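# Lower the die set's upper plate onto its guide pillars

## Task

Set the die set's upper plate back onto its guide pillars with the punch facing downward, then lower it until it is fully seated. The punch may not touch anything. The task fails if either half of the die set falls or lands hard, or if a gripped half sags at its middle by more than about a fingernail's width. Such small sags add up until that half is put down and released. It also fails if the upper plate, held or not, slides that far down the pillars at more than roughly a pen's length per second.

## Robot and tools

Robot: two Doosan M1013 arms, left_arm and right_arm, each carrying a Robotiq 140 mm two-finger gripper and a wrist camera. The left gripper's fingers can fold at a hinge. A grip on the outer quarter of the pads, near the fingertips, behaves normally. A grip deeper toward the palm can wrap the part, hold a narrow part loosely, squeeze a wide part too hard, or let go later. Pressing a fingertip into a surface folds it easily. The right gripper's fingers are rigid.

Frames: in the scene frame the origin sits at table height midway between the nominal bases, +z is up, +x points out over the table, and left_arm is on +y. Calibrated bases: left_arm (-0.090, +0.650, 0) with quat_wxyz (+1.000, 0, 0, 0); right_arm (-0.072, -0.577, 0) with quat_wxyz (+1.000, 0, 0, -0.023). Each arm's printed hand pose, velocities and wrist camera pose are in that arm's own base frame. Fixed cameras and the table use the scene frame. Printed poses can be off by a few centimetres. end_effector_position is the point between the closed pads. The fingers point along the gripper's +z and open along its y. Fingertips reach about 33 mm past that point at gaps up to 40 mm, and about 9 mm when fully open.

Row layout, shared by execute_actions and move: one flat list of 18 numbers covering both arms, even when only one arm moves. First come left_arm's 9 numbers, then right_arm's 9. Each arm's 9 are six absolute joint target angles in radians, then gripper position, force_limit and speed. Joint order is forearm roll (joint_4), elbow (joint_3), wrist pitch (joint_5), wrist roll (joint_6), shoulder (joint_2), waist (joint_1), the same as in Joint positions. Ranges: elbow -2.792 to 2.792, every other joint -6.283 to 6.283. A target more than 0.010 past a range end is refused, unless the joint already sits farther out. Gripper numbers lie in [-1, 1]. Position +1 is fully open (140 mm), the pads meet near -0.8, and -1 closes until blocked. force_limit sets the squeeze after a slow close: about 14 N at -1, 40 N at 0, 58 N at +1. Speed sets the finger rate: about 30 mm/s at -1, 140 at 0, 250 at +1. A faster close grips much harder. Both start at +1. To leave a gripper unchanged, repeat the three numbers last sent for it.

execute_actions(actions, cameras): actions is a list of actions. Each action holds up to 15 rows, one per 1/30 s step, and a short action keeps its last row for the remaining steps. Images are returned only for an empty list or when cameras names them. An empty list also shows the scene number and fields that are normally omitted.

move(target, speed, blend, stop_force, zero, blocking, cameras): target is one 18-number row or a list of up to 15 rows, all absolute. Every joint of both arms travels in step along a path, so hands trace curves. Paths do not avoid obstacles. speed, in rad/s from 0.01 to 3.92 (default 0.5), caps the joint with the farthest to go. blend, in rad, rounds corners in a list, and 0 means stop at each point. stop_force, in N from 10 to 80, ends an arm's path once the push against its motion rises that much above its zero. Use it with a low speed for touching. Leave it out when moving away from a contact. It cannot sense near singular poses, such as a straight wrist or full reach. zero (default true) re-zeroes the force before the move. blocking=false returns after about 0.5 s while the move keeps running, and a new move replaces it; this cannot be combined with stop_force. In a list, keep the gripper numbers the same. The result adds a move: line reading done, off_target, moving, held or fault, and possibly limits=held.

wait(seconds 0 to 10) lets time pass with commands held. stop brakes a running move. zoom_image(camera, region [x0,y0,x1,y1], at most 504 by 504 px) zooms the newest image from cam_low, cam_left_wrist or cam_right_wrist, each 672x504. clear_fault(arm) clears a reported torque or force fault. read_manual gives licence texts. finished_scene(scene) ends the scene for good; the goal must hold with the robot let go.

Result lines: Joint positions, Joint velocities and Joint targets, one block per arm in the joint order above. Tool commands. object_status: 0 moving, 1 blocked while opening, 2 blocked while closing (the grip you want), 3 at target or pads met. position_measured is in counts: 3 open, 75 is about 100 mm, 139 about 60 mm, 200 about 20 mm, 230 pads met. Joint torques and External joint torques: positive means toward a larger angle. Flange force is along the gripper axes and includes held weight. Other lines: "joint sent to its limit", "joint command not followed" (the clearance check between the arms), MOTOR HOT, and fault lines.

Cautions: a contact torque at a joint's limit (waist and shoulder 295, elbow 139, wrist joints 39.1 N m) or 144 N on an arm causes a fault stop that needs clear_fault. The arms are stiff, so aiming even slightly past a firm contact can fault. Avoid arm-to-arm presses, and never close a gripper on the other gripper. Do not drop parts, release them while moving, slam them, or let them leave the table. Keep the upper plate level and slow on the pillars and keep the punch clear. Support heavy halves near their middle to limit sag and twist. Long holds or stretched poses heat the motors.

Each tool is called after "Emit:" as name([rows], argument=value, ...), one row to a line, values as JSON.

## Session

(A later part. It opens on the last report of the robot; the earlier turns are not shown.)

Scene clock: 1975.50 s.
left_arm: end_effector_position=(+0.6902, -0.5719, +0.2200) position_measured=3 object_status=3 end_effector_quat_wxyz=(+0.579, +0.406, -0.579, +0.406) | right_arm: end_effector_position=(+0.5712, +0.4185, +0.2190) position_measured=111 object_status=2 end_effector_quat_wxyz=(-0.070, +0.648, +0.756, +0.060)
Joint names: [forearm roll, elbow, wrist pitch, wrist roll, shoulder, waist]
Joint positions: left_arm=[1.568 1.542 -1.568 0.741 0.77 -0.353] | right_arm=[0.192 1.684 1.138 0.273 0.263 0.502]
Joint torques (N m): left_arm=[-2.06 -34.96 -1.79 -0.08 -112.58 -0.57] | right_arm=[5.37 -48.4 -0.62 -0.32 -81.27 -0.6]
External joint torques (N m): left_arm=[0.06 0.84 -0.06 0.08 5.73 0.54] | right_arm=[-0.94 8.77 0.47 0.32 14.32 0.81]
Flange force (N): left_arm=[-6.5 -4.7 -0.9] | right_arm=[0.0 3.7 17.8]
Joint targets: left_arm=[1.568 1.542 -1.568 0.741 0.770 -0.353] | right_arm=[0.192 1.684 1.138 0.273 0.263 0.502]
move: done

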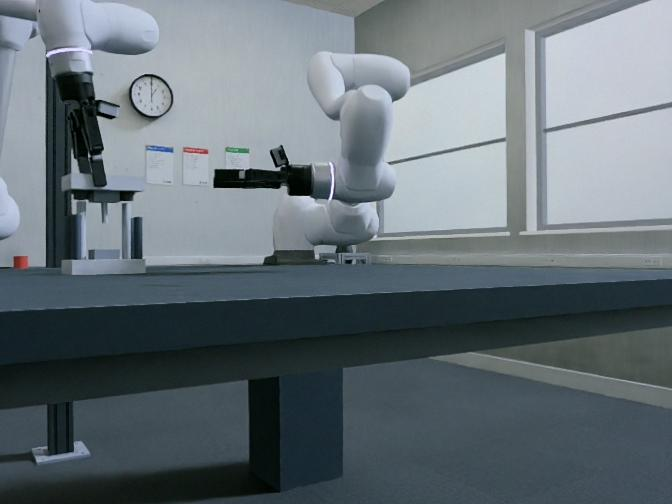

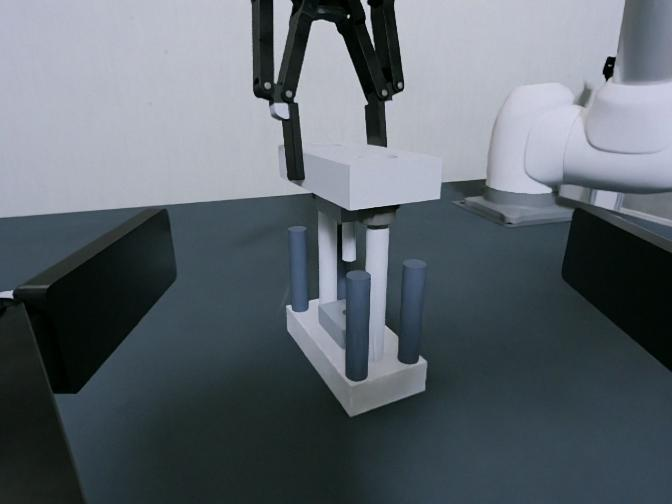

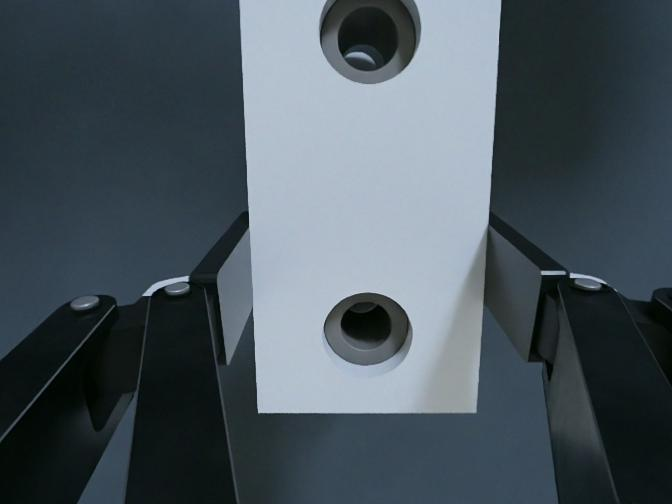

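Emit:
move(target=[1.5682,1.5417,-1.5679,0.7411,0.7703,-0.3530,1,1,-1,0.1917,1.6831,1.1382,0.2637,0.2636,0.50193,-1,1,-1], speed=0.06)

Emit:
move(target=[1.5682,1.5417,-1.5679,0.7411,0.7703,-0.3530,1,1,-1,0.1940,1.6994,1.1132,0.2637,0.2724,0.50193,-1,1,-1], speed=0.012, stop_force=10, cameras=["cam_low","cam_left_wrist","cam_right_wrist"])

Emit:
zoom_image(camera="cam_left_wrist", region=[345, 190, 415, 260])

Emit:
zoom_image(camera="cam_left_wrist", region=[295, 180, 345, 230])

Emit:
zoom_image(camera="cam_right_wrist", region=[310, 0, 430, 100])

Emit:
zoom_image(camera="cam_low", region=[60, 170, 150, 220])

Scene clock: 1990.93 s.
left_arm: end_effector_position=(+0.6902, -0.5719, +0.2200) position_measured=3 object_status=3 end_effector_quat_wxyz=(+0.579, +0.406, -0.579, +0.406) | right_arm: end_effector_position=(+0.5715, +0.4186, +0.2190) position_measured=111 object_status=2 end_effector_quat_wxyz=(-0.070, +0.645, +0.759, +0.060)
Joint names: [forearm roll, elbow, wrist pitch, wrist roll, shoulder, waist]
Joint positions: left_arm=[1.568 1.542 -1.568 0.741 0.77 -0.353] | right_arm=[0.192 1.683 1.138 0.264 0.264 0.502]
Joint torques (N m): left_arm=[-2.05 -35.02 -1.79 -0.05 -112.55 -0.4] | right_arm=[5.29 -48.34 -0.52 -0.19 -81.37 -0.5]
External joint torques (N m): left_arm=[0.03 0.86 -0.05 0.05 5.6 0.46] | right_arm=[-0.87 8.79 0.36 0.19 14.86 0.23]
Flange force (N): left_arm=[-6.3 -4.5 -0.8] | right_arm=[-0.8 4.6 18.2]
Joint targets: left_arm=[1.568 1.542 -1.568 0.741 0.770 -0.353] | right_arm=[0.192 1.683 1.138 0.264 0.264 0.502]
move: done

Scene clock: 1992.07 s.
left_arm: end_effector_position=(+0.6902, -0.5719, +0.2200) position_measured=3 object_status=3 end_effector_quat_wxyz=(+0.579, +0.406, -0.579, +0.406) | right_arm: end_effector_position=(+0.5716, +0.4187, +0.2153) position_measured=111 object_status=2 end_effector_quat_wxyz=(-0.070, +0.645, +0.758, +0.061)
Joint names: [forearm roll, elbow, wrist pitch, wrist roll, shoulder, waist]
Joint positions: left_arm=[1.568 1.542 -1.568 0.741 0.77 -0.353] | right_arm=[0.192 1.687 1.131 0.264 0.266 0.502]
Joint torques (N m): left_arm=[-2.07 -34.93 -1.79 -0.03 -112.5 -0.53] | right_arm=[4.43 -38.72 -0.97 -0.4 -67.38 -1.77]
External joint torques (N m): left_arm=[0.12 0.9 -0.05 0.03 5.96 -0.27] | right_arm=[-0.01 -0.87 0.82 0.4 0.27 1.54]
Flange force (N): left_arm=[-6.7 -4.9 0.0] | right_arm=[3.9 1.5 -1.7]
Joint targets: left_arm=[1.568 1.542 -1.568 0.741 0.770 -0.353] | right_arm=[0.192 1.687 1.131 0.264 0.266 0.502]
move: contact (right_arm); right_arm: the wrist pitch is farthest, 0.018 rad from its target

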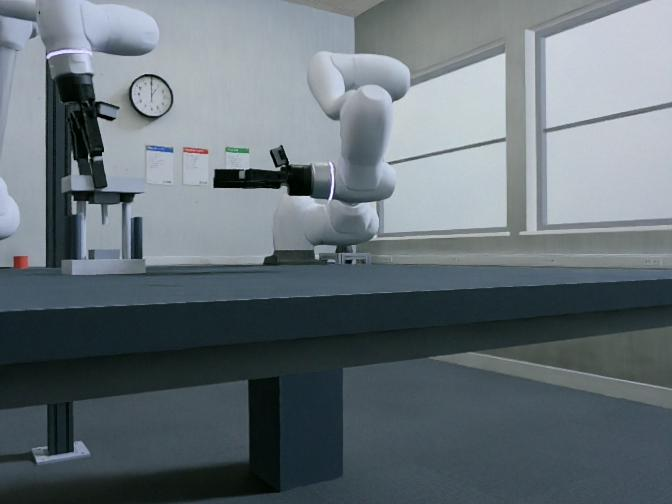

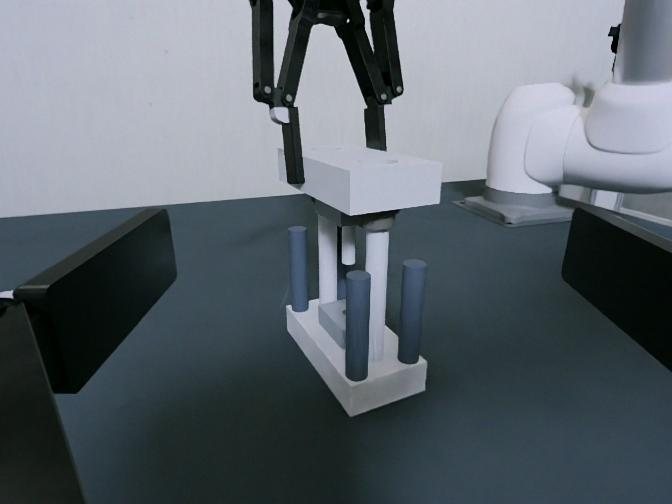

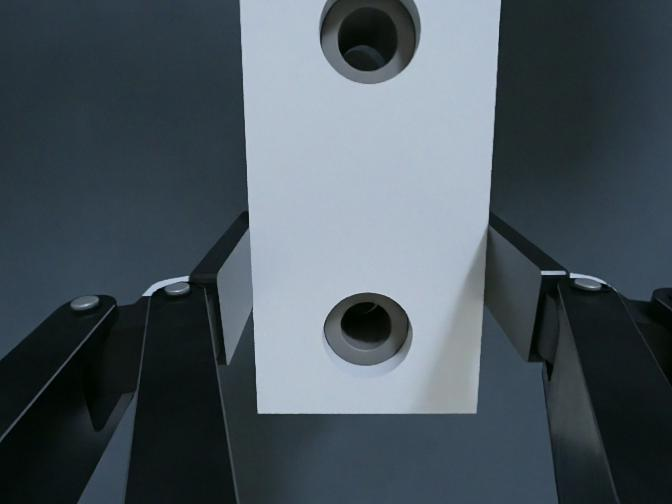

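Scaled by 7.200 from the camera's 672x504 image, which has a finer 960x720 frame.

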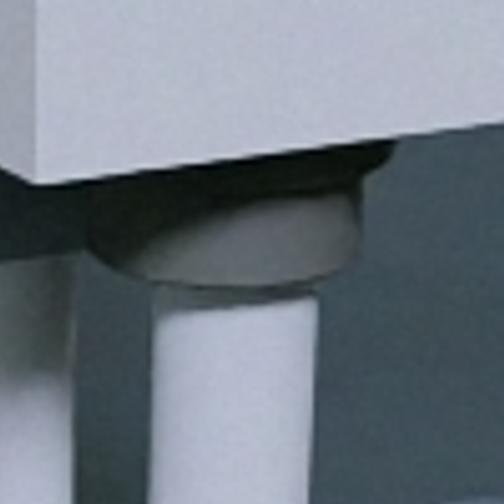

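Scaled by 10.080 from the camera's 672x504 image, which has a finer 960x720 frame.

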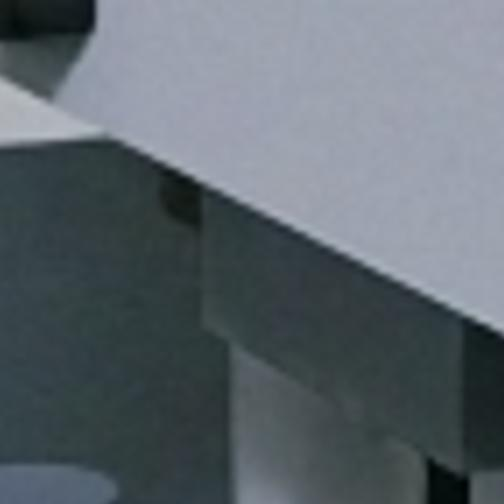

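Scaled by 4.200 from the camera's 672x504 image, which has a finer 960x720 frame.

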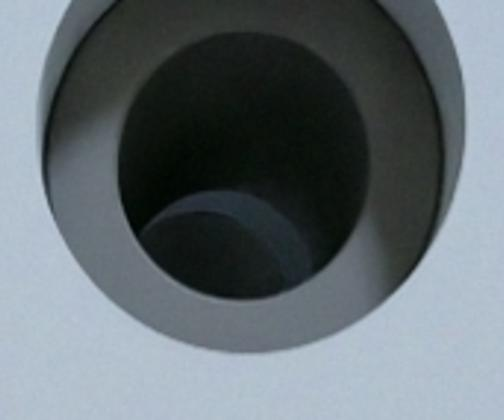

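Scaled by 5.600 from the camera's 672x504 image, which has a finer 960x720 frame.

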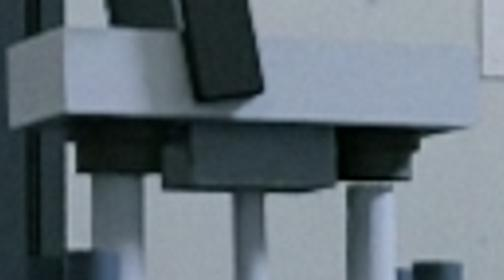

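Emit:
move([
  [1.5682,1.5417,-1.5679,0.7411,0.7703,-0.3530,1,1,-1,0.1917,1.6831,1.1382,0.2637,0.2636,0.50193,-1,1,-1],
  [1.5682,1.5417,-1.5679,0.7411,0.7703,-0.3530,1,1,-1,0.1764,1.6795,1.1442,0.2785,0.2651,0.5098,-1,1,-1],
], speed=0.06, cameras=["cam_low","cam_left_wrist"])

Emit:
zoom_image(camera="cam_low", region=[60, 170, 150, 220])

Emit:
zoom_image(camera="cam_left_wrist", region=[345, 190, 415, 260])

Emit:
zoom_image(camera="cam_left_wrist", region=[295, 180, 345, 230])

Emit:
move(target=[1.5682,1.5417,-1.5679,0.7411,0.7703,-0.3530,1,1,-1,0.1784,1.6958,1.1192,0.2785,0.2739,0.5098,-1,1,-1], speed=0.012, stop_force=10, cameras=["cam_low","cam_right_wrist"])

Emit:
zoom_image(camera="cam_low", region=[60, 170, 150, 220])

Emit:
zoom_image(camera="cam_right_wrist", region=[310, 0, 430, 100])

Scene clock: 2035.57 s.
left_arm: end_effector_position=(+0.6902, -0.5719, +0.2200) position_measured=3 object_status=3 end_effector_quat_wxyz=(+0.579, +0.406, -0.579, +0.406) | right_arm: end_effector_position=(+0.5701, +0.4191, +0.2190) position_measured=111 object_status=2 end_effector_quat_wxyz=(-0.065, +0.645, +0.759, +0.055)
Joint names: [forearm roll, elbow, wrist pitch, wrist roll, shoulder, waist]
Joint positions: left_arm=[1.568 1.542 -1.568 0.741 0.77 -0.353] | right_arm=[0.176 1.68 1.144 0.278 0.265 0.51]
Joint torques (N m): left_arm=[-2.07 -35.03 -1.79 -0.08 -112.45 -0.44] | right_arm=[5.27 -48.02 -0.55 -0.27 -81.11 -0.79]
External joint torques (N m): left_arm=[0.08 1.12 -0.04 0.08 6.31 0.43] | right_arm=[-0.86 8.49 0.4 0.27 14.5 0.84]
Flange force (N): left_arm=[-7.2 -4.7 -0.8] | right_arm=[0.6 4.4 17.8]
Joint targets: left_arm=[1.568 1.542 -1.568 0.741 0.770 -0.353] | right_arm=[0.176 1.680 1.144 0.278 0.265 0.510]
move: done
Images, in order (width x height): cam_low 672x504, cam_left_wrist 672x504.

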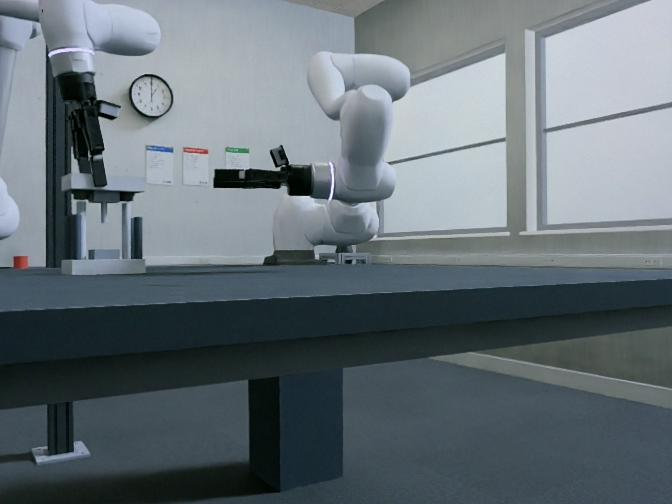

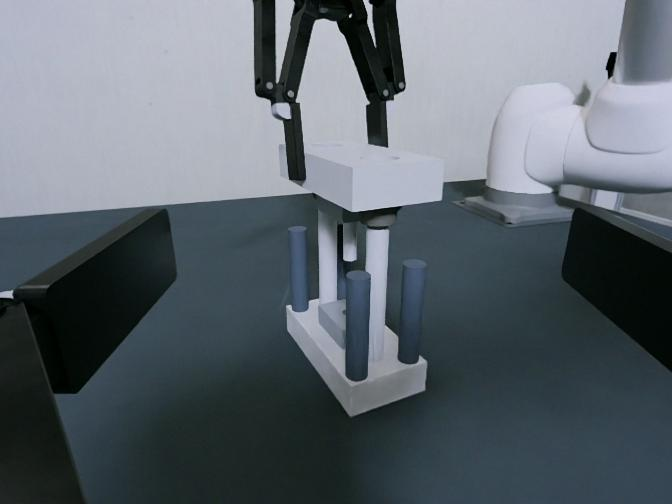

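Scaled by 5.600 from the camera's 672x504 image, which has a finer 960x720 frame.

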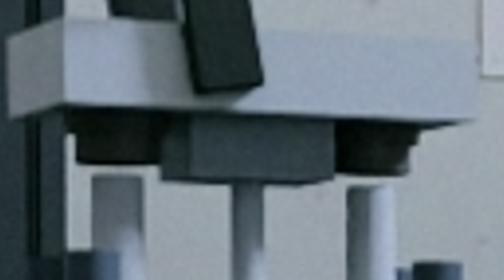

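Scaled by 7.200 from the camera's 672x504 image, which has a finer 960x720 frame.

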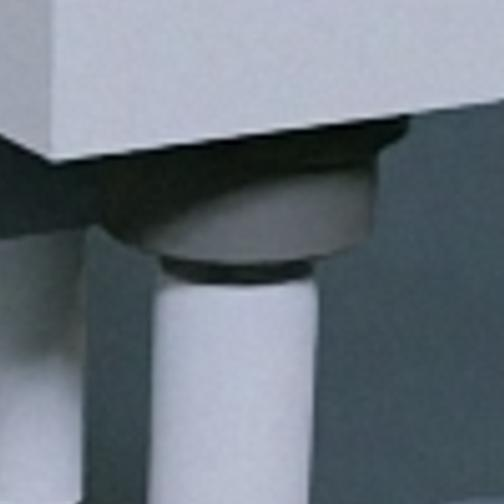

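Scaled by 10.080 from the camera's 672x504 image, which has a finer 960x720 frame.

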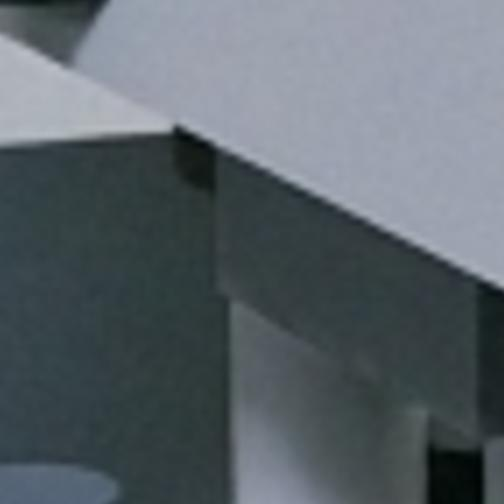

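Scene clock: 2036.90 s.
left_arm: end_effector_position=(+0.6902, -0.5719, +0.2200) position_measured=3 object_status=3 end_effector_quat_wxyz=(+0.579, +0.406, -0.579, +0.406) | right_arm: end_effector_position=(+0.5702, +0.4192, +0.2137) position_measured=111 object_status=2 end_effector_quat_wxyz=(-0.065, +0.646, +0.759, +0.055)
Joint names: [forearm roll, elbow, wrist pitch, wrist roll, shoulder, waist]
Joint positions: left_arm=[1.568 1.542 -1.568 0.741 0.77 -0.353] | right_arm=[0.177 1.685 1.135 0.279 0.268 0.51]
Joint torques (N m): left_arm=[-2.04 -34.96 -1.77 -0.06 -112.63 -0.49] | right_arm=[5.17 -38 -0.28 -0.19 -67.68 -0.07]
External joint torques (N m): left_arm=[0.04 1.11 -0.05 0.06 6.7 0.75] | right_arm=[-0.77 -1.6 0.13 0.19 0.03 -0.04]
Flange force (N): left_arm=[-7.6 -5.2 -1.2] | right_arm=[1.9 3.0 -1.9]
Joint targets: left_arm=[1.568 1.542 -1.568 0.741 0.770 -0.353] | right_arm=[0.177 1.685 1.135 0.279 0.268 0.510]
move: contact (right_arm); right_arm: the wrist pitch is farthest, 0.016 rad from its target
Images, in order (width x height): cam_low 672x504, cam_right_wrist 672x504.

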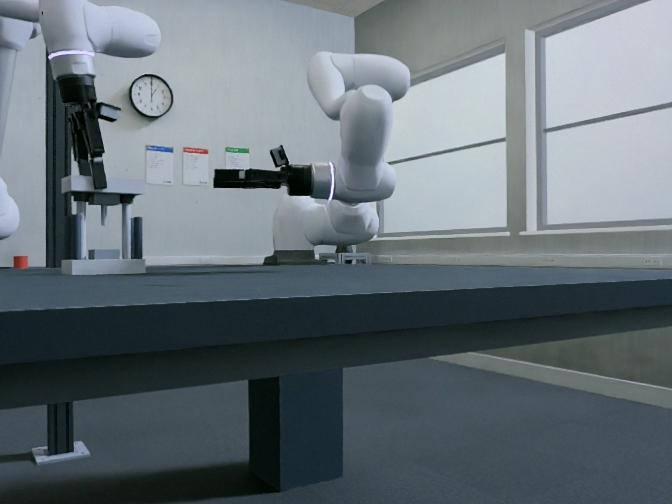

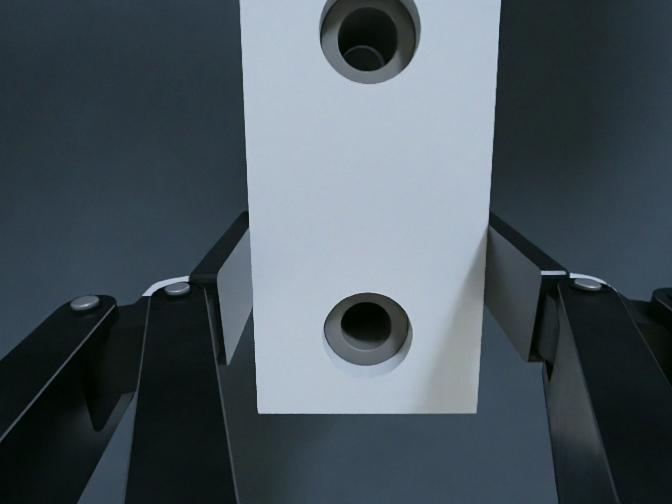

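Scaled by 5.600 from the camera's 672x504 image, which has a finer 960x720 frame.

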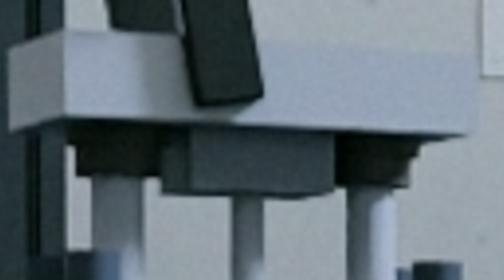

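Scaled by 4.200 from the camera's 672x504 image, which has a finer 960x720 frame.

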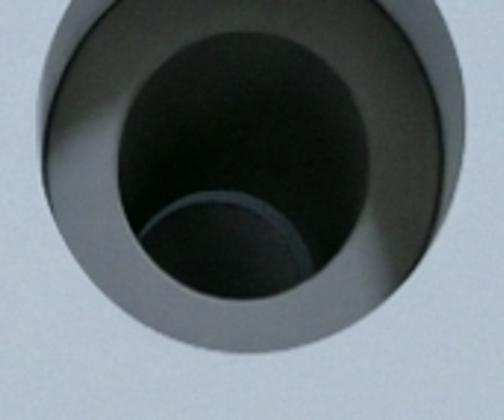

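Emit:
move(target=[1.5682,1.5417,-1.5679,0.7411,0.7703,-0.3530,1,1,-1,0.1784,1.6958,1.1192,0.2785,0.2739,0.5098,-1,1,-1], speed=0.012, stop_force=12, cameras=["cam_low","cam_right_wrist"])

Emit:
zoom_image(camera="cam_low", region=[60, 170, 150, 220])

Emit:
zoom_image(camera="cam_right_wrist", region=[310, 0, 430, 100])

Scene clock: 2050.47 s.
left_arm: end_effector_position=(+0.6902, -0.5719, +0.2200) position_measured=3 object_status=3 end_effector_quat_wxyz=(+0.579, +0.406, -0.579, +0.406) | right_arm: end_effector_position=(+0.5702, +0.4193, +0.2130) position_measured=111 object_status=2 end_effector_quat_wxyz=(-0.065, +0.646, +0.759, +0.055)
Joint names: [forearm roll, elbow, wrist pitch, wrist roll, shoulder, waist]
Joint positions: left_arm=[1.568 1.542 -1.568 0.741 0.77 -0.353] | right_arm=[0.177 1.686 1.133 0.279 0.269 0.51]
Joint torques (N m): left_arm=[-2.06 -34.91 -1.81 -0.07 -112.42 -0.63] | right_arm=[1.18 -30.15 -1.18 -0.48 -56.18 -7.66]
External joint torques (N m): left_arm=[0.06 0.85 -0.04 0.07 5.76 0.65] | right_arm=[3.22 -9.37 1.03 0.48 -11.16 7.87]
Flange force (N): left_arm=[-6.5 -4.7 -1.0] | right_arm=[14.9 -2.0 -16.5]
Joint targets: left_arm=[1.568 1.542 -1.568 0.741 0.770 -0.353] | right_arm=[0.177 1.686 1.133 0.279 0.269 0.510]
move: contact (right_arm); right_arm: the wrist pitch is farthest, 0.014 rad from its target
Images, in order (width x height): cam_low 672x504, cam_right_wrist 672x504.

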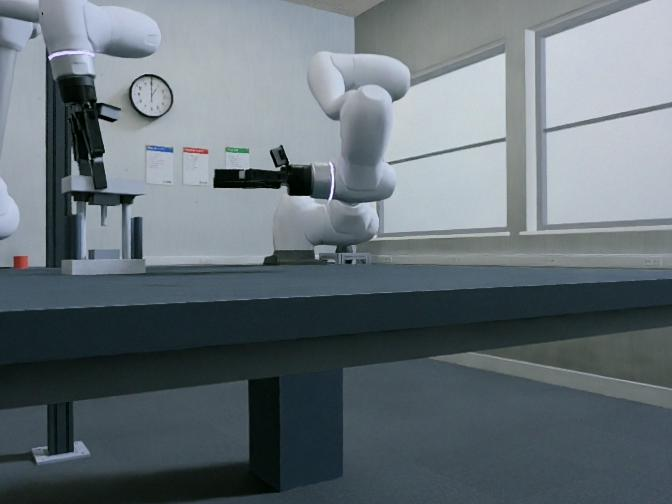

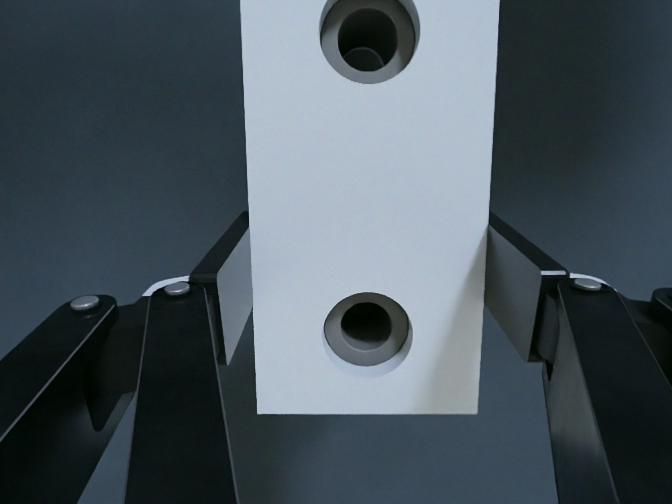

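Scaled by 5.600 from the camera's 672x504 image, which has a finer 960x720 frame.

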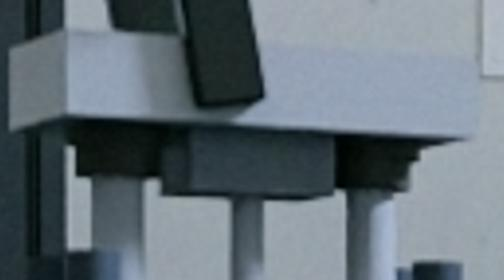

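Scaled by 4.200 from the camera's 672x504 image, which has a finer 960x720 frame.

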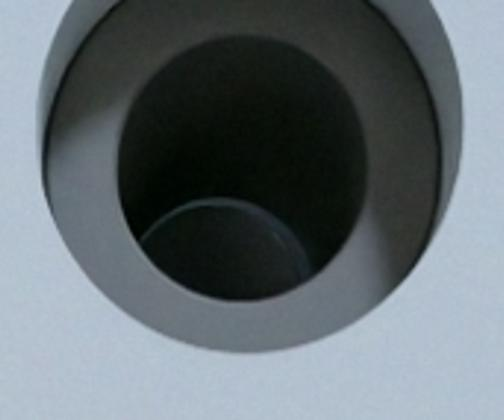

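Emit:
move([
  [1.5682,1.5417,-1.5679,0.7411,0.7703,-0.3530,1,1,-1,0.1764,1.6795,1.1442,0.2785,0.2651,0.5098,-1,1,-1],
  [1.5682,1.5417,-1.5679,0.7411,0.7703,-0.3530,1,1,-1,0.1954,1.6846,1.1382,0.2628,0.2627,0.50242,-1,1,-1],
], speed=0.06)

Emit:
move(target=[1.5682,1.5417,-1.5679,0.7411,0.7703,-0.3530,1,1,-1,0.1974,1.7009,1.1132,0.2628,0.2715,0.50242,-1,1,-1], speed=0.012, stop_force=10)

Emit:
move([
  [1.5682,1.5417,-1.5679,0.7411,0.7703,-0.3530,1,1,-1,0.1954,1.6846,1.1382,0.2628,0.2627,0.50242,-1,1,-1],
  [1.5682,1.5417,-1.5679,0.7411,0.7703,-0.3530,1,1,-1,0.1954,1.6844,1.1382,0.2632,0.26285,0.50284,-1,1,-1],
], speed=0.06)

Emit:
move(target=[1.5682,1.5417,-1.5679,0.7411,0.7703,-0.3530,1,1,-1,0.1974,1.7007,1.1132,0.2632,0.27165,0.50284,-1,1,-1], speed=0.012, stop_force=10)

Emit:
move([
  [1.5682,1.5417,-1.5679,0.7411,0.7703,-0.3530,1,1,-1,0.1954,1.6844,1.1382,0.2632,0.26285,0.50284,-1,1,-1],
  [1.5682,1.5417,-1.5679,0.7411,0.7703,-0.3530,1,1,-1,0.1954,1.6842,1.1382,0.2636,0.2630,0.50326,-1,1,-1],
], speed=0.06)

Emit:
move(target=[1.5682,1.5417,-1.5679,0.7411,0.7703,-0.3530,1,1,-1,0.1974,1.7005,1.1132,0.2636,0.2718,0.50326,-1,1,-1], speed=0.012, stop_force=10, cameras=["cam_low","cam_left_wrist","cam_right_wrist"])

Emit:
zoom_image(camera="cam_right_wrist", region=[310, 0, 430, 100])

Emit:
zoom_image(camera="cam_low", region=[60, 170, 150, 220])

Scene clock: 2097.50 s.
left_arm: end_effector_position=(+0.6902, -0.5719, +0.2200) position_measured=3 object_status=3 end_effector_quat_wxyz=(+0.579, +0.406, -0.579, +0.406) | right_arm: end_effector_position=(+0.5701, +0.4195, +0.2190) position_measured=111 object_status=2 end_effector_quat_wxyz=(-0.072, +0.645, +0.759, +0.061)
Joint names: [forearm roll, elbow, wrist pitch, wrist roll, shoulder, waist]
Joint positions: left_arm=[1.568 1.542 -1.568 0.741 0.77 -0.353] | right_arm=[0.195 1.685 1.138 0.263 0.263 0.502]
Joint torques (N m): left_arm=[-2.06 -34.96 -1.81 -0.06 -112.47 -0.61] | right_arm=[5.33 -48.33 -0.57 -0.3 -80.92 -0.49]
External joint torques (N m): left_arm=[0.04 0.95 -0.03 0.06 6.01 0.78] | right_arm=[-0.89 8.68 0.42 0.3 14 0.57]
Flange force (N): left_arm=[-6.8 -4.8 -1.2] | right_arm=[-0.5 3.5 17.5]
Joint targets: left_arm=[1.568 1.542 -1.568 0.741 0.770 -0.353] | right_arm=[0.195 1.685 1.138 0.263 0.263 0.502]
move: done

Scene clock: 2098.67 s.
left_arm: end_effector_position=(+0.6902, -0.5719, +0.2200) position_measured=3 object_status=3 end_effector_quat_wxyz=(+0.579, +0.406, -0.579, +0.406) | right_arm: end_effector_position=(+0.5702, +0.4195, +0.2150) position_measured=111 object_status=2 end_effector_quat_wxyz=(-0.072, +0.645, +0.758, +0.061)
Joint names: [forearm roll, elbow, wrist pitch, wrist roll, shoulder, waist]
Joint positions: left_arm=[1.568 1.542 -1.568 0.741 0.77 -0.353] | right_arm=[0.196 1.689 1.131 0.263 0.265 0.502]
Joint torques (N m): left_arm=[-2.06 -34.88 -1.77 -0.06 -112.47 -0.58] | right_arm=[4.53 -38.93 -0.97 -0.36 -67.49 -1.12]
External joint torques (N m): left_arm=[0.07 0.73 -0.07 0.06 5.51 0.39] | right_arm=[-0.12 -0.5 0.82 0.36 0.99 1.07]
Flange force (N): left_arm=[-6.2 -4.7 -0.8] | right_arm=[3.1 2.0 -0.9]
Joint targets: left_arm=[1.568 1.542 -1.568 0.741 0.770 -0.353] | right_arm=[0.196 1.689 1.131 0.263 0.265 0.502]
move: contact (right_arm); right_arm: the wrist pitch is farthest, 0.018 rad from its target

Scene clock: 2099.37 s.
left_arm: end_effector_position=(+0.6902, -0.5719, +0.2200) position_measured=3 object_status=3 end_effector_quat_wxyz=(+0.579, +0.406, -0.579, +0.406) | right_arm: end_effector_position=(+0.5700, +0.4197, +0.2191) position_measured=111 object_status=2 end_effector_quat_wxyz=(-0.072, +0.644, +0.759, +0.061)
Joint names: [forearm roll, elbow, wrist pitch, wrist roll, shoulder, waist]
Joint positions: left_arm=[1.568 1.542 -1.568 0.741 0.77 -0.353] | right_arm=[0.195 1.684 1.138 0.263 0.263 0.503]
Joint torques (N m): left_arm=[-2.03 -34.94 -1.8 -0.07 -112.69 -0.51] | right_arm=[5.26 -48.21 -0.48 -0.24 -80.63 -0.35]
External joint torques (N m): left_arm=[0.04 0.83 -0.05 0.07 5.85 0.43] | right_arm=[-0.83 8.56 0.33 0.24 13.67 0.37]
Flange force (N): left_arm=[-6.6 -4.9 -0.8] | right_arm=[-0.9 3.3 17.3]
Joint targets: left_arm=[1.568 1.542 -1.568 0.741 0.770 -0.353] | right_arm=[0.195 1.684 1.138 0.263 0.263 0.503]
move: done

Scene clock: 2100.53 s.
left_arm: end_effector_position=(+0.6902, -0.5719, +0.2200) position_measured=3 object_status=3 end_effector_quat_wxyz=(+0.579, +0.406, -0.579, +0.406) | right_arm: end_effector_position=(+0.5701, +0.4198, +0.2150) position_measured=111 object_status=2 end_effector_quat_wxyz=(-0.072, +0.645, +0.758, +0.061)
Joint names: [forearm roll, elbow, wrist pitch, wrist roll, shoulder, waist]
Joint positions: left_arm=[1.568 1.542 -1.568 0.741 0.77 -0.353] | right_arm=[0.196 1.689 1.131 0.263 0.265 0.503]
Joint torques (N m): left_arm=[-2.05 -34.96 -1.79 -0.05 -112.6 -0.51] | right_arm=[4.57 -38.7 -0.99 -0.33 -67.36 -1.39]
External joint torques (N m): left_arm=[0.07 0.86 -0.06 0.05 5.82 0.16] | right_arm=[-0.16 -0.74 0.84 0.33 0.71 1.23]
Flange force (N): left_arm=[-6.6 -4.8 -0.5] | right_arm=[3.4 2.1 -1.4]
Joint targets: left_arm=[1.568 1.542 -1.568 0.741 0.770 -0.353] | right_arm=[0.196 1.689 1.131 0.263 0.265 0.503]
move: contact (right_arm); right_arm: the wrist pitch is farthest, 0.018 rad from its target

Scene clock: 2101.23 s.
left_arm: end_effector_position=(+0.6902, -0.5719, +0.2200) position_measured=3 object_status=3 end_effector_quat_wxyz=(+0.579, +0.406, -0.579, +0.406) | right_arm: end_effector_position=(+0.5699, +0.4200, +0.2191) position_measured=111 object_status=2 end_effector_quat_wxyz=(-0.072, +0.645, +0.759, +0.061)
Joint names: [forearm roll, elbow, wrist pitch, wrist roll, shoulder, waist]
Joint positions: left_arm=[1.568 1.542 -1.568 0.741 0.77 -0.353] | right_arm=[0.195 1.684 1.138 0.264 0.263 0.503]
Joint torques (N m): left_arm=[-2.06 -34.98 -1.81 -0.06 -112.36 -0.54] | right_arm=[5.32 -48.14 -0.52 -0.34 -80.58 -0.68]
External joint torques (N m): left_arm=[0.06 0.92 -0.03 0.06 5.67 0.63] | right_arm=[-0.9 8.64 0.37 0.34 14.28 0.54]
Flange force (N): left_arm=[-6.4 -4.4 -1.0] | right_arm=[-0.3 3.9 17.7]
Joint targets: left_arm=[1.568 1.542 -1.568 0.741 0.770 -0.353] | right_arm=[0.195 1.684 1.138 0.264 0.263 0.503]
move: done

Scene clock: 2102.40 s.
left_arm: end_effector_position=(+0.6902, -0.5719, +0.2200) position_measured=3 object_status=3 end_effector_quat_wxyz=(+0.579, +0.406, -0.579, +0.406) | right_arm: end_effector_position=(+0.5700, +0.4201, +0.2150) position_measured=111 object_status=2 end_effector_quat_wxyz=(-0.072, +0.645, +0.758, +0.061)
Joint names: [forearm roll, elbow, wrist pitch, wrist roll, shoulder, waist]
Joint positions: left_arm=[1.568 1.542 -1.568 0.741 0.77 -0.353] | right_arm=[0.196 1.689 1.131 0.264 0.265 0.503]
Joint torques (N m): left_arm=[-2.04 -34.89 -1.84 -0.06 -112.48 -0.42] | right_arm=[4.54 -38.64 -1.01 -0.38 -67.52 -1.22]
External joint torques (N m): left_arm=[0.06 0.94 0 0.06 6.23 0.21] | right_arm=[-0.11 -0.91 0.86 0.38 0.55 1.42]
Flange force (N): left_arm=[-7.1 -5.0 -0.5] | right_arm=[3.8 2.0 -1.6]
Joint targets: left_arm=[1.568 1.542 -1.568 0.741 0.770 -0.353] | right_arm=[0.196 1.689 1.131 0.264 0.265 0.503]
move: contact (right_arm); right_arm: the wrist pitch is farthest, 0.018 rad from its target

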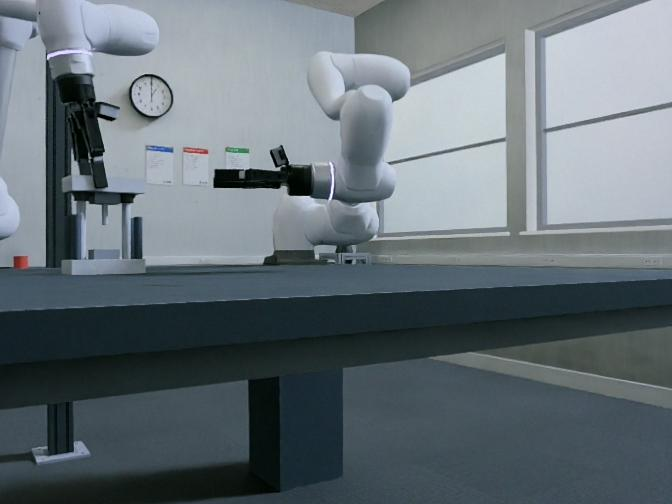

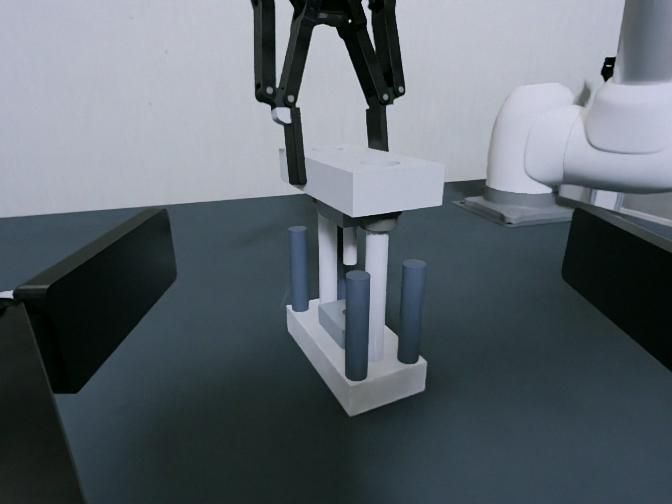

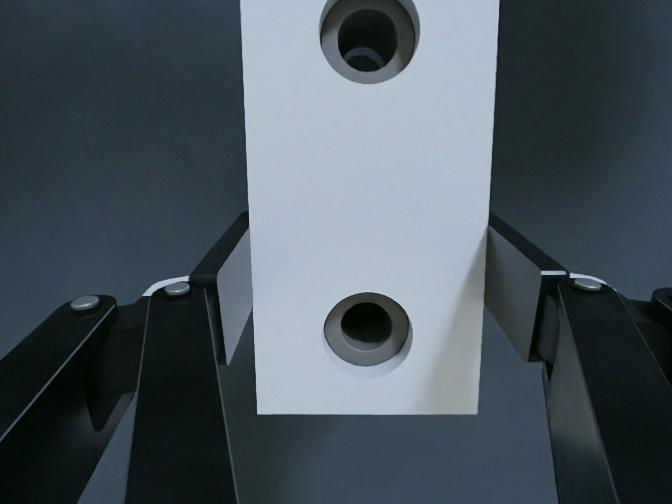

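Scaled by 4.200 from the camera's 672x504 image, which has a finer 960x720 frame.

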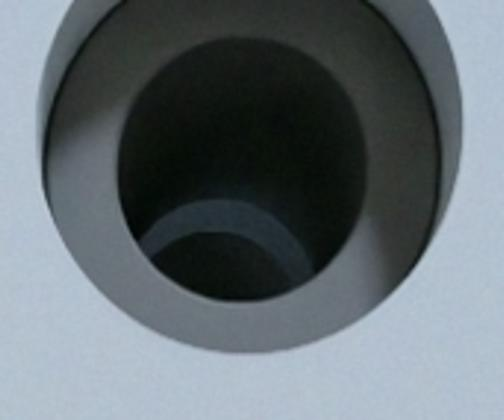

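Scaled by 5.600 from the camera's 672x504 image, which has a finer 960x720 frame.

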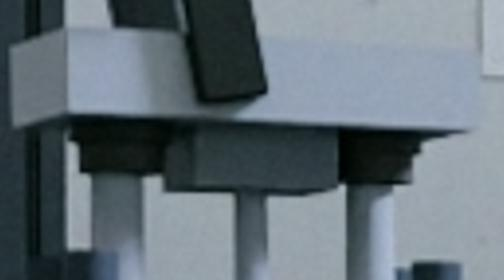

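Emit:
move([
  [1.5682,1.5417,-1.5679,0.7411,0.7703,-0.3530,1,1,-1,0.1954,1.6846,1.1382,0.2628,0.2627,0.50242,-1,1,-1],
  [1.5682,1.5417,-1.5679,0.7411,0.7703,-0.3530,1,1,-1,0.1954,1.6850,1.1382,0.2620,0.2624,0.50158,-1,1,-1],
], speed=0.05, cameras=["all"])

Emit:
zoom_image(camera="cam_low", region=[65, 180, 145, 220])

Emit:
zoom_image(camera="cam_left_wrist", region=[275, 180, 435, 260])

Emit:
zoom_image(camera="cam_right_wrist", region=[310, 0, 430, 100])

Scene clock: 2167.57 s.
left_arm: end_effector_position=(+0.6902, -0.5719, +0.2200) position_measured=3 object_status=3 end_effector_quat_wxyz=(+0.579, +0.406, -0.579, +0.406) | right_arm: end_effector_position=(+0.5703, +0.4189, +0.2191) position_measured=111 object_status=2 end_effector_quat_wxyz=(-0.071, +0.645, +0.759, +0.061)
Joint names: [forearm roll, elbow, wrist pitch, wrist roll, shoulder, waist]
Joint positions: left_arm=[1.568 1.542 -1.568 0.741 0.77 -0.353] | right_arm=[0.195 1.685 1.138 0.262 0.262 0.502]
Joint torques (N m): left_arm=[-2.07 -34.99 -1.79 -0.04 -112.47 -0.36] | right_arm=[5.21 -47.89 -0.58 -0.25 -80.97 -0.79]
External joint torques (N m): left_arm=[0.08 0.98 -0.05 0.04 6 0.2] | right_arm=[-0.78 8.22 0.42 0.25 14.31 0.48]
Flange force (N): left_arm=[-6.8 -4.7 -0.5] | right_arm=[-0.1 4.8 17.3]
Joint targets: left_arm=[1.568 1.542 -1.568 0.741 0.770 -0.353] | right_arm=[0.195 1.685 1.138 0.262 0.262 0.502]
move: done

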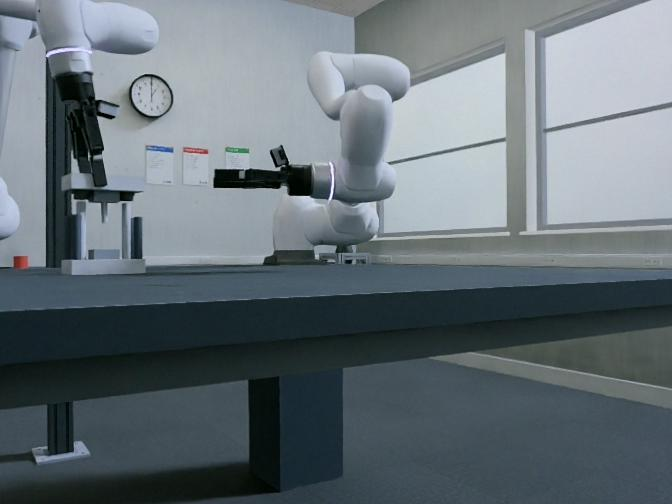

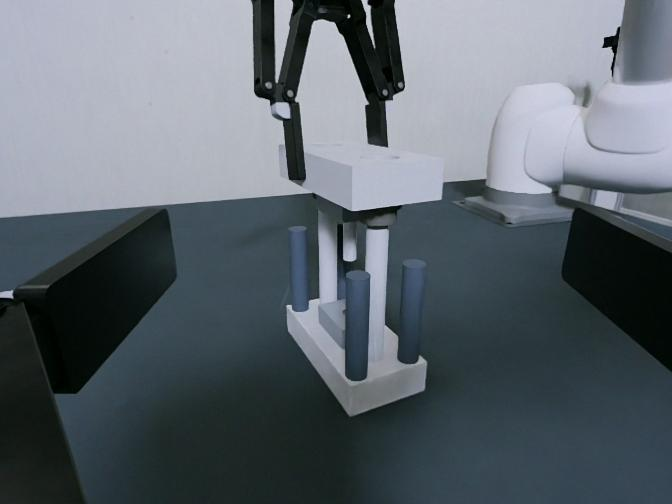

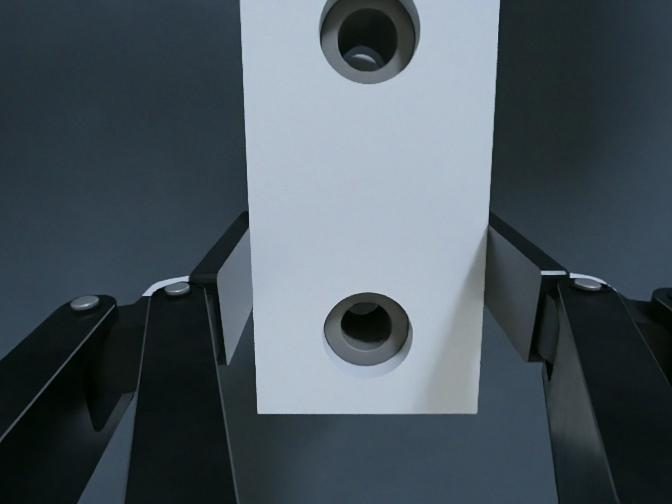

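Scaled by 6.300 from the camera's 672x504 image, which has a finer 960x720 frame.

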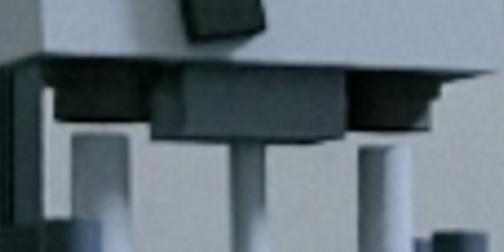

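Scaled by 3.150 from the camera's 672x504 image, which has a finer 960x720 frame.

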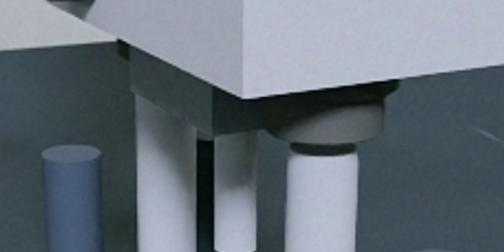

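Scaled by 4.200 from the camera's 672x504 image, which has a finer 960x720 frame.

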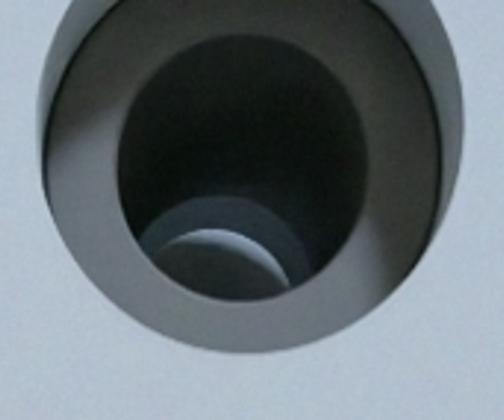

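Emit:
zoom_image(camera="cam_low", region=[65, 180, 105, 220])

Emit:
zoom_image(camera="cam_low", region=[105, 180, 145, 220])

Scaled by 12.600 from the camera's 672x504 image, which has a finer 960x720 frame.

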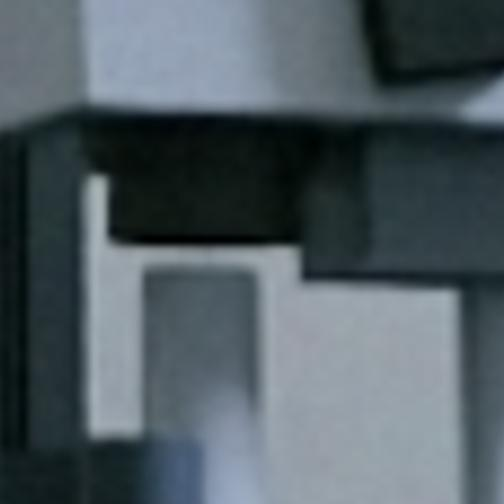

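Scaled by 12.600 from the camera's 672x504 image, which has a finer 960x720 frame.

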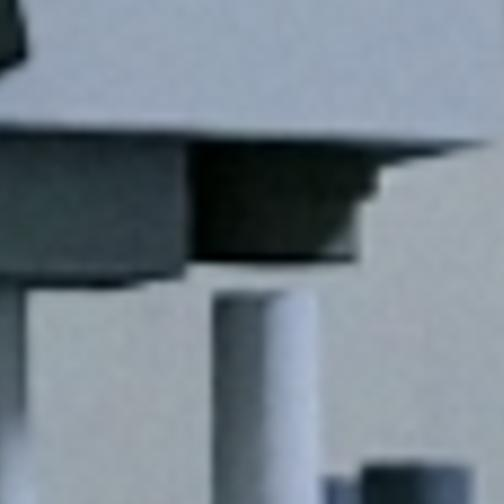

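Emit:
move(target=[1.5682,1.5417,-1.5679,0.7411,0.7703,-0.3530,1,1,-1,0.1974,1.7013,1.1132,0.2620,0.2712,0.50158,-1,1,-1], speed=0.015, stop_force=10, cameras=["all"])

Emit:
zoom_image(camera="cam_right_wrist", region=[310, 0, 430, 100])

Emit:
zoom_image(camera="cam_left_wrist", region=[315, 180, 415, 260])

Scene clock: 2192.17 s.
left_arm: end_effector_position=(+0.6902, -0.5719, +0.2200) position_measured=3 object_status=3 end_effector_quat_wxyz=(+0.579, +0.406, -0.579, +0.406) | right_arm: end_effector_position=(+0.5703, +0.4189, +0.2150) position_measured=111 object_status=2 end_effector_quat_wxyz=(-0.072, +0.645, +0.758, +0.061)
Joint names: [forearm roll, elbow, wrist pitch, wrist roll, shoulder, waist]
Joint positions: left_arm=[1.568 1.542 -1.568 0.741 0.77 -0.353] | right_arm=[0.196 1.69 1.131 0.262 0.265 0.502]
Joint torques (N m): left_arm=[-2.05 -34.96 -1.81 -0.06 -112.55 -0.58] | right_arm=[4.59 -39.96 -1.05 -0.41 -68.74 -1.51]
External joint torques (N m): left_arm=[0.1 1.01 -0.02 0.06 6.27 0] | right_arm=[-0.17 0.36 0.9 0.41 1.68 1.24]
Flange force (N): left_arm=[-7.1 -4.9 -0.3] | right_arm=[2.9 1.4 0.3]
Joint targets: left_arm=[1.568 1.542 -1.568 0.741 0.770 -0.353] | right_arm=[0.196 1.690 1.131 0.262 0.265 0.502]
move: contact (right_arm); right_arm: the wrist pitch is farthest, 0.018 rad from its target

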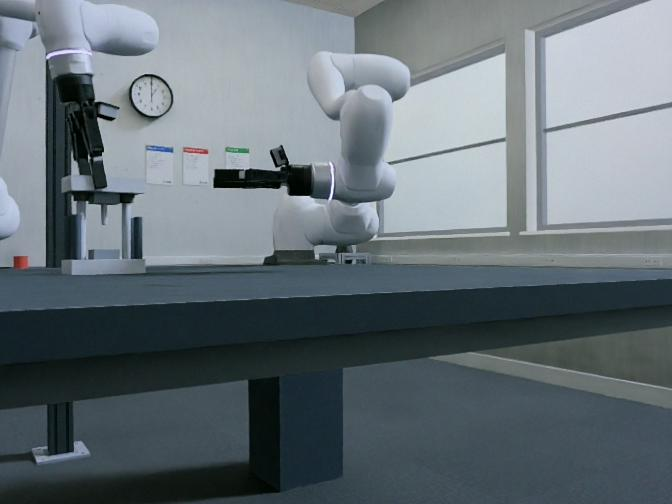

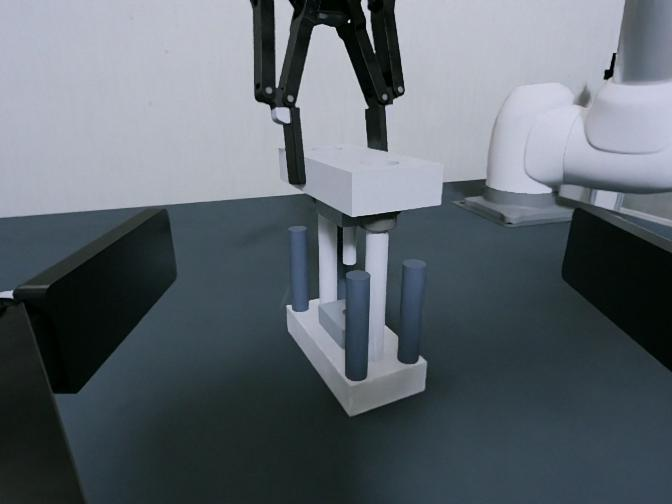

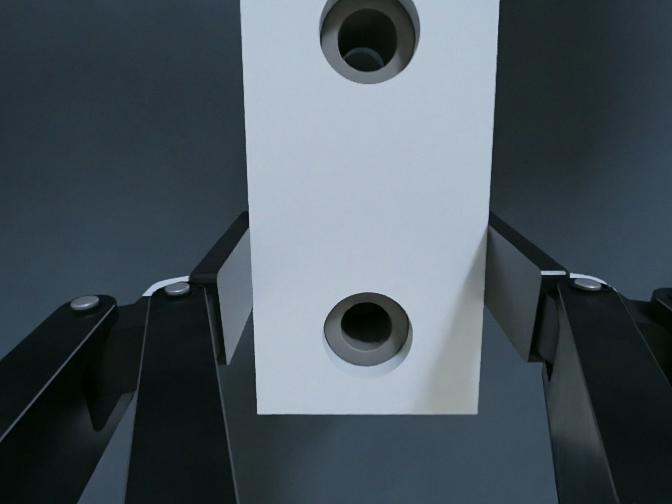

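Scaled by 4.200 from the camera's 672x504 image, which has a finer 960x720 frame.

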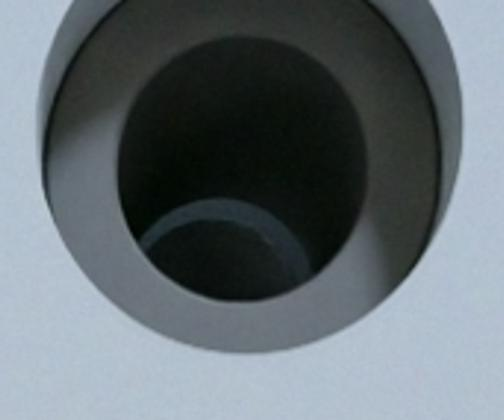

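Scaled by 5.040 from the camera's 672x504 image, which has a finer 960x720 frame.

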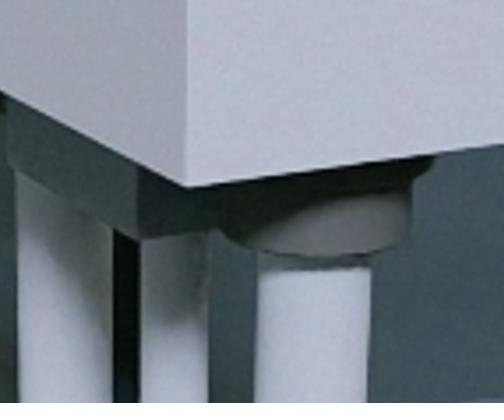

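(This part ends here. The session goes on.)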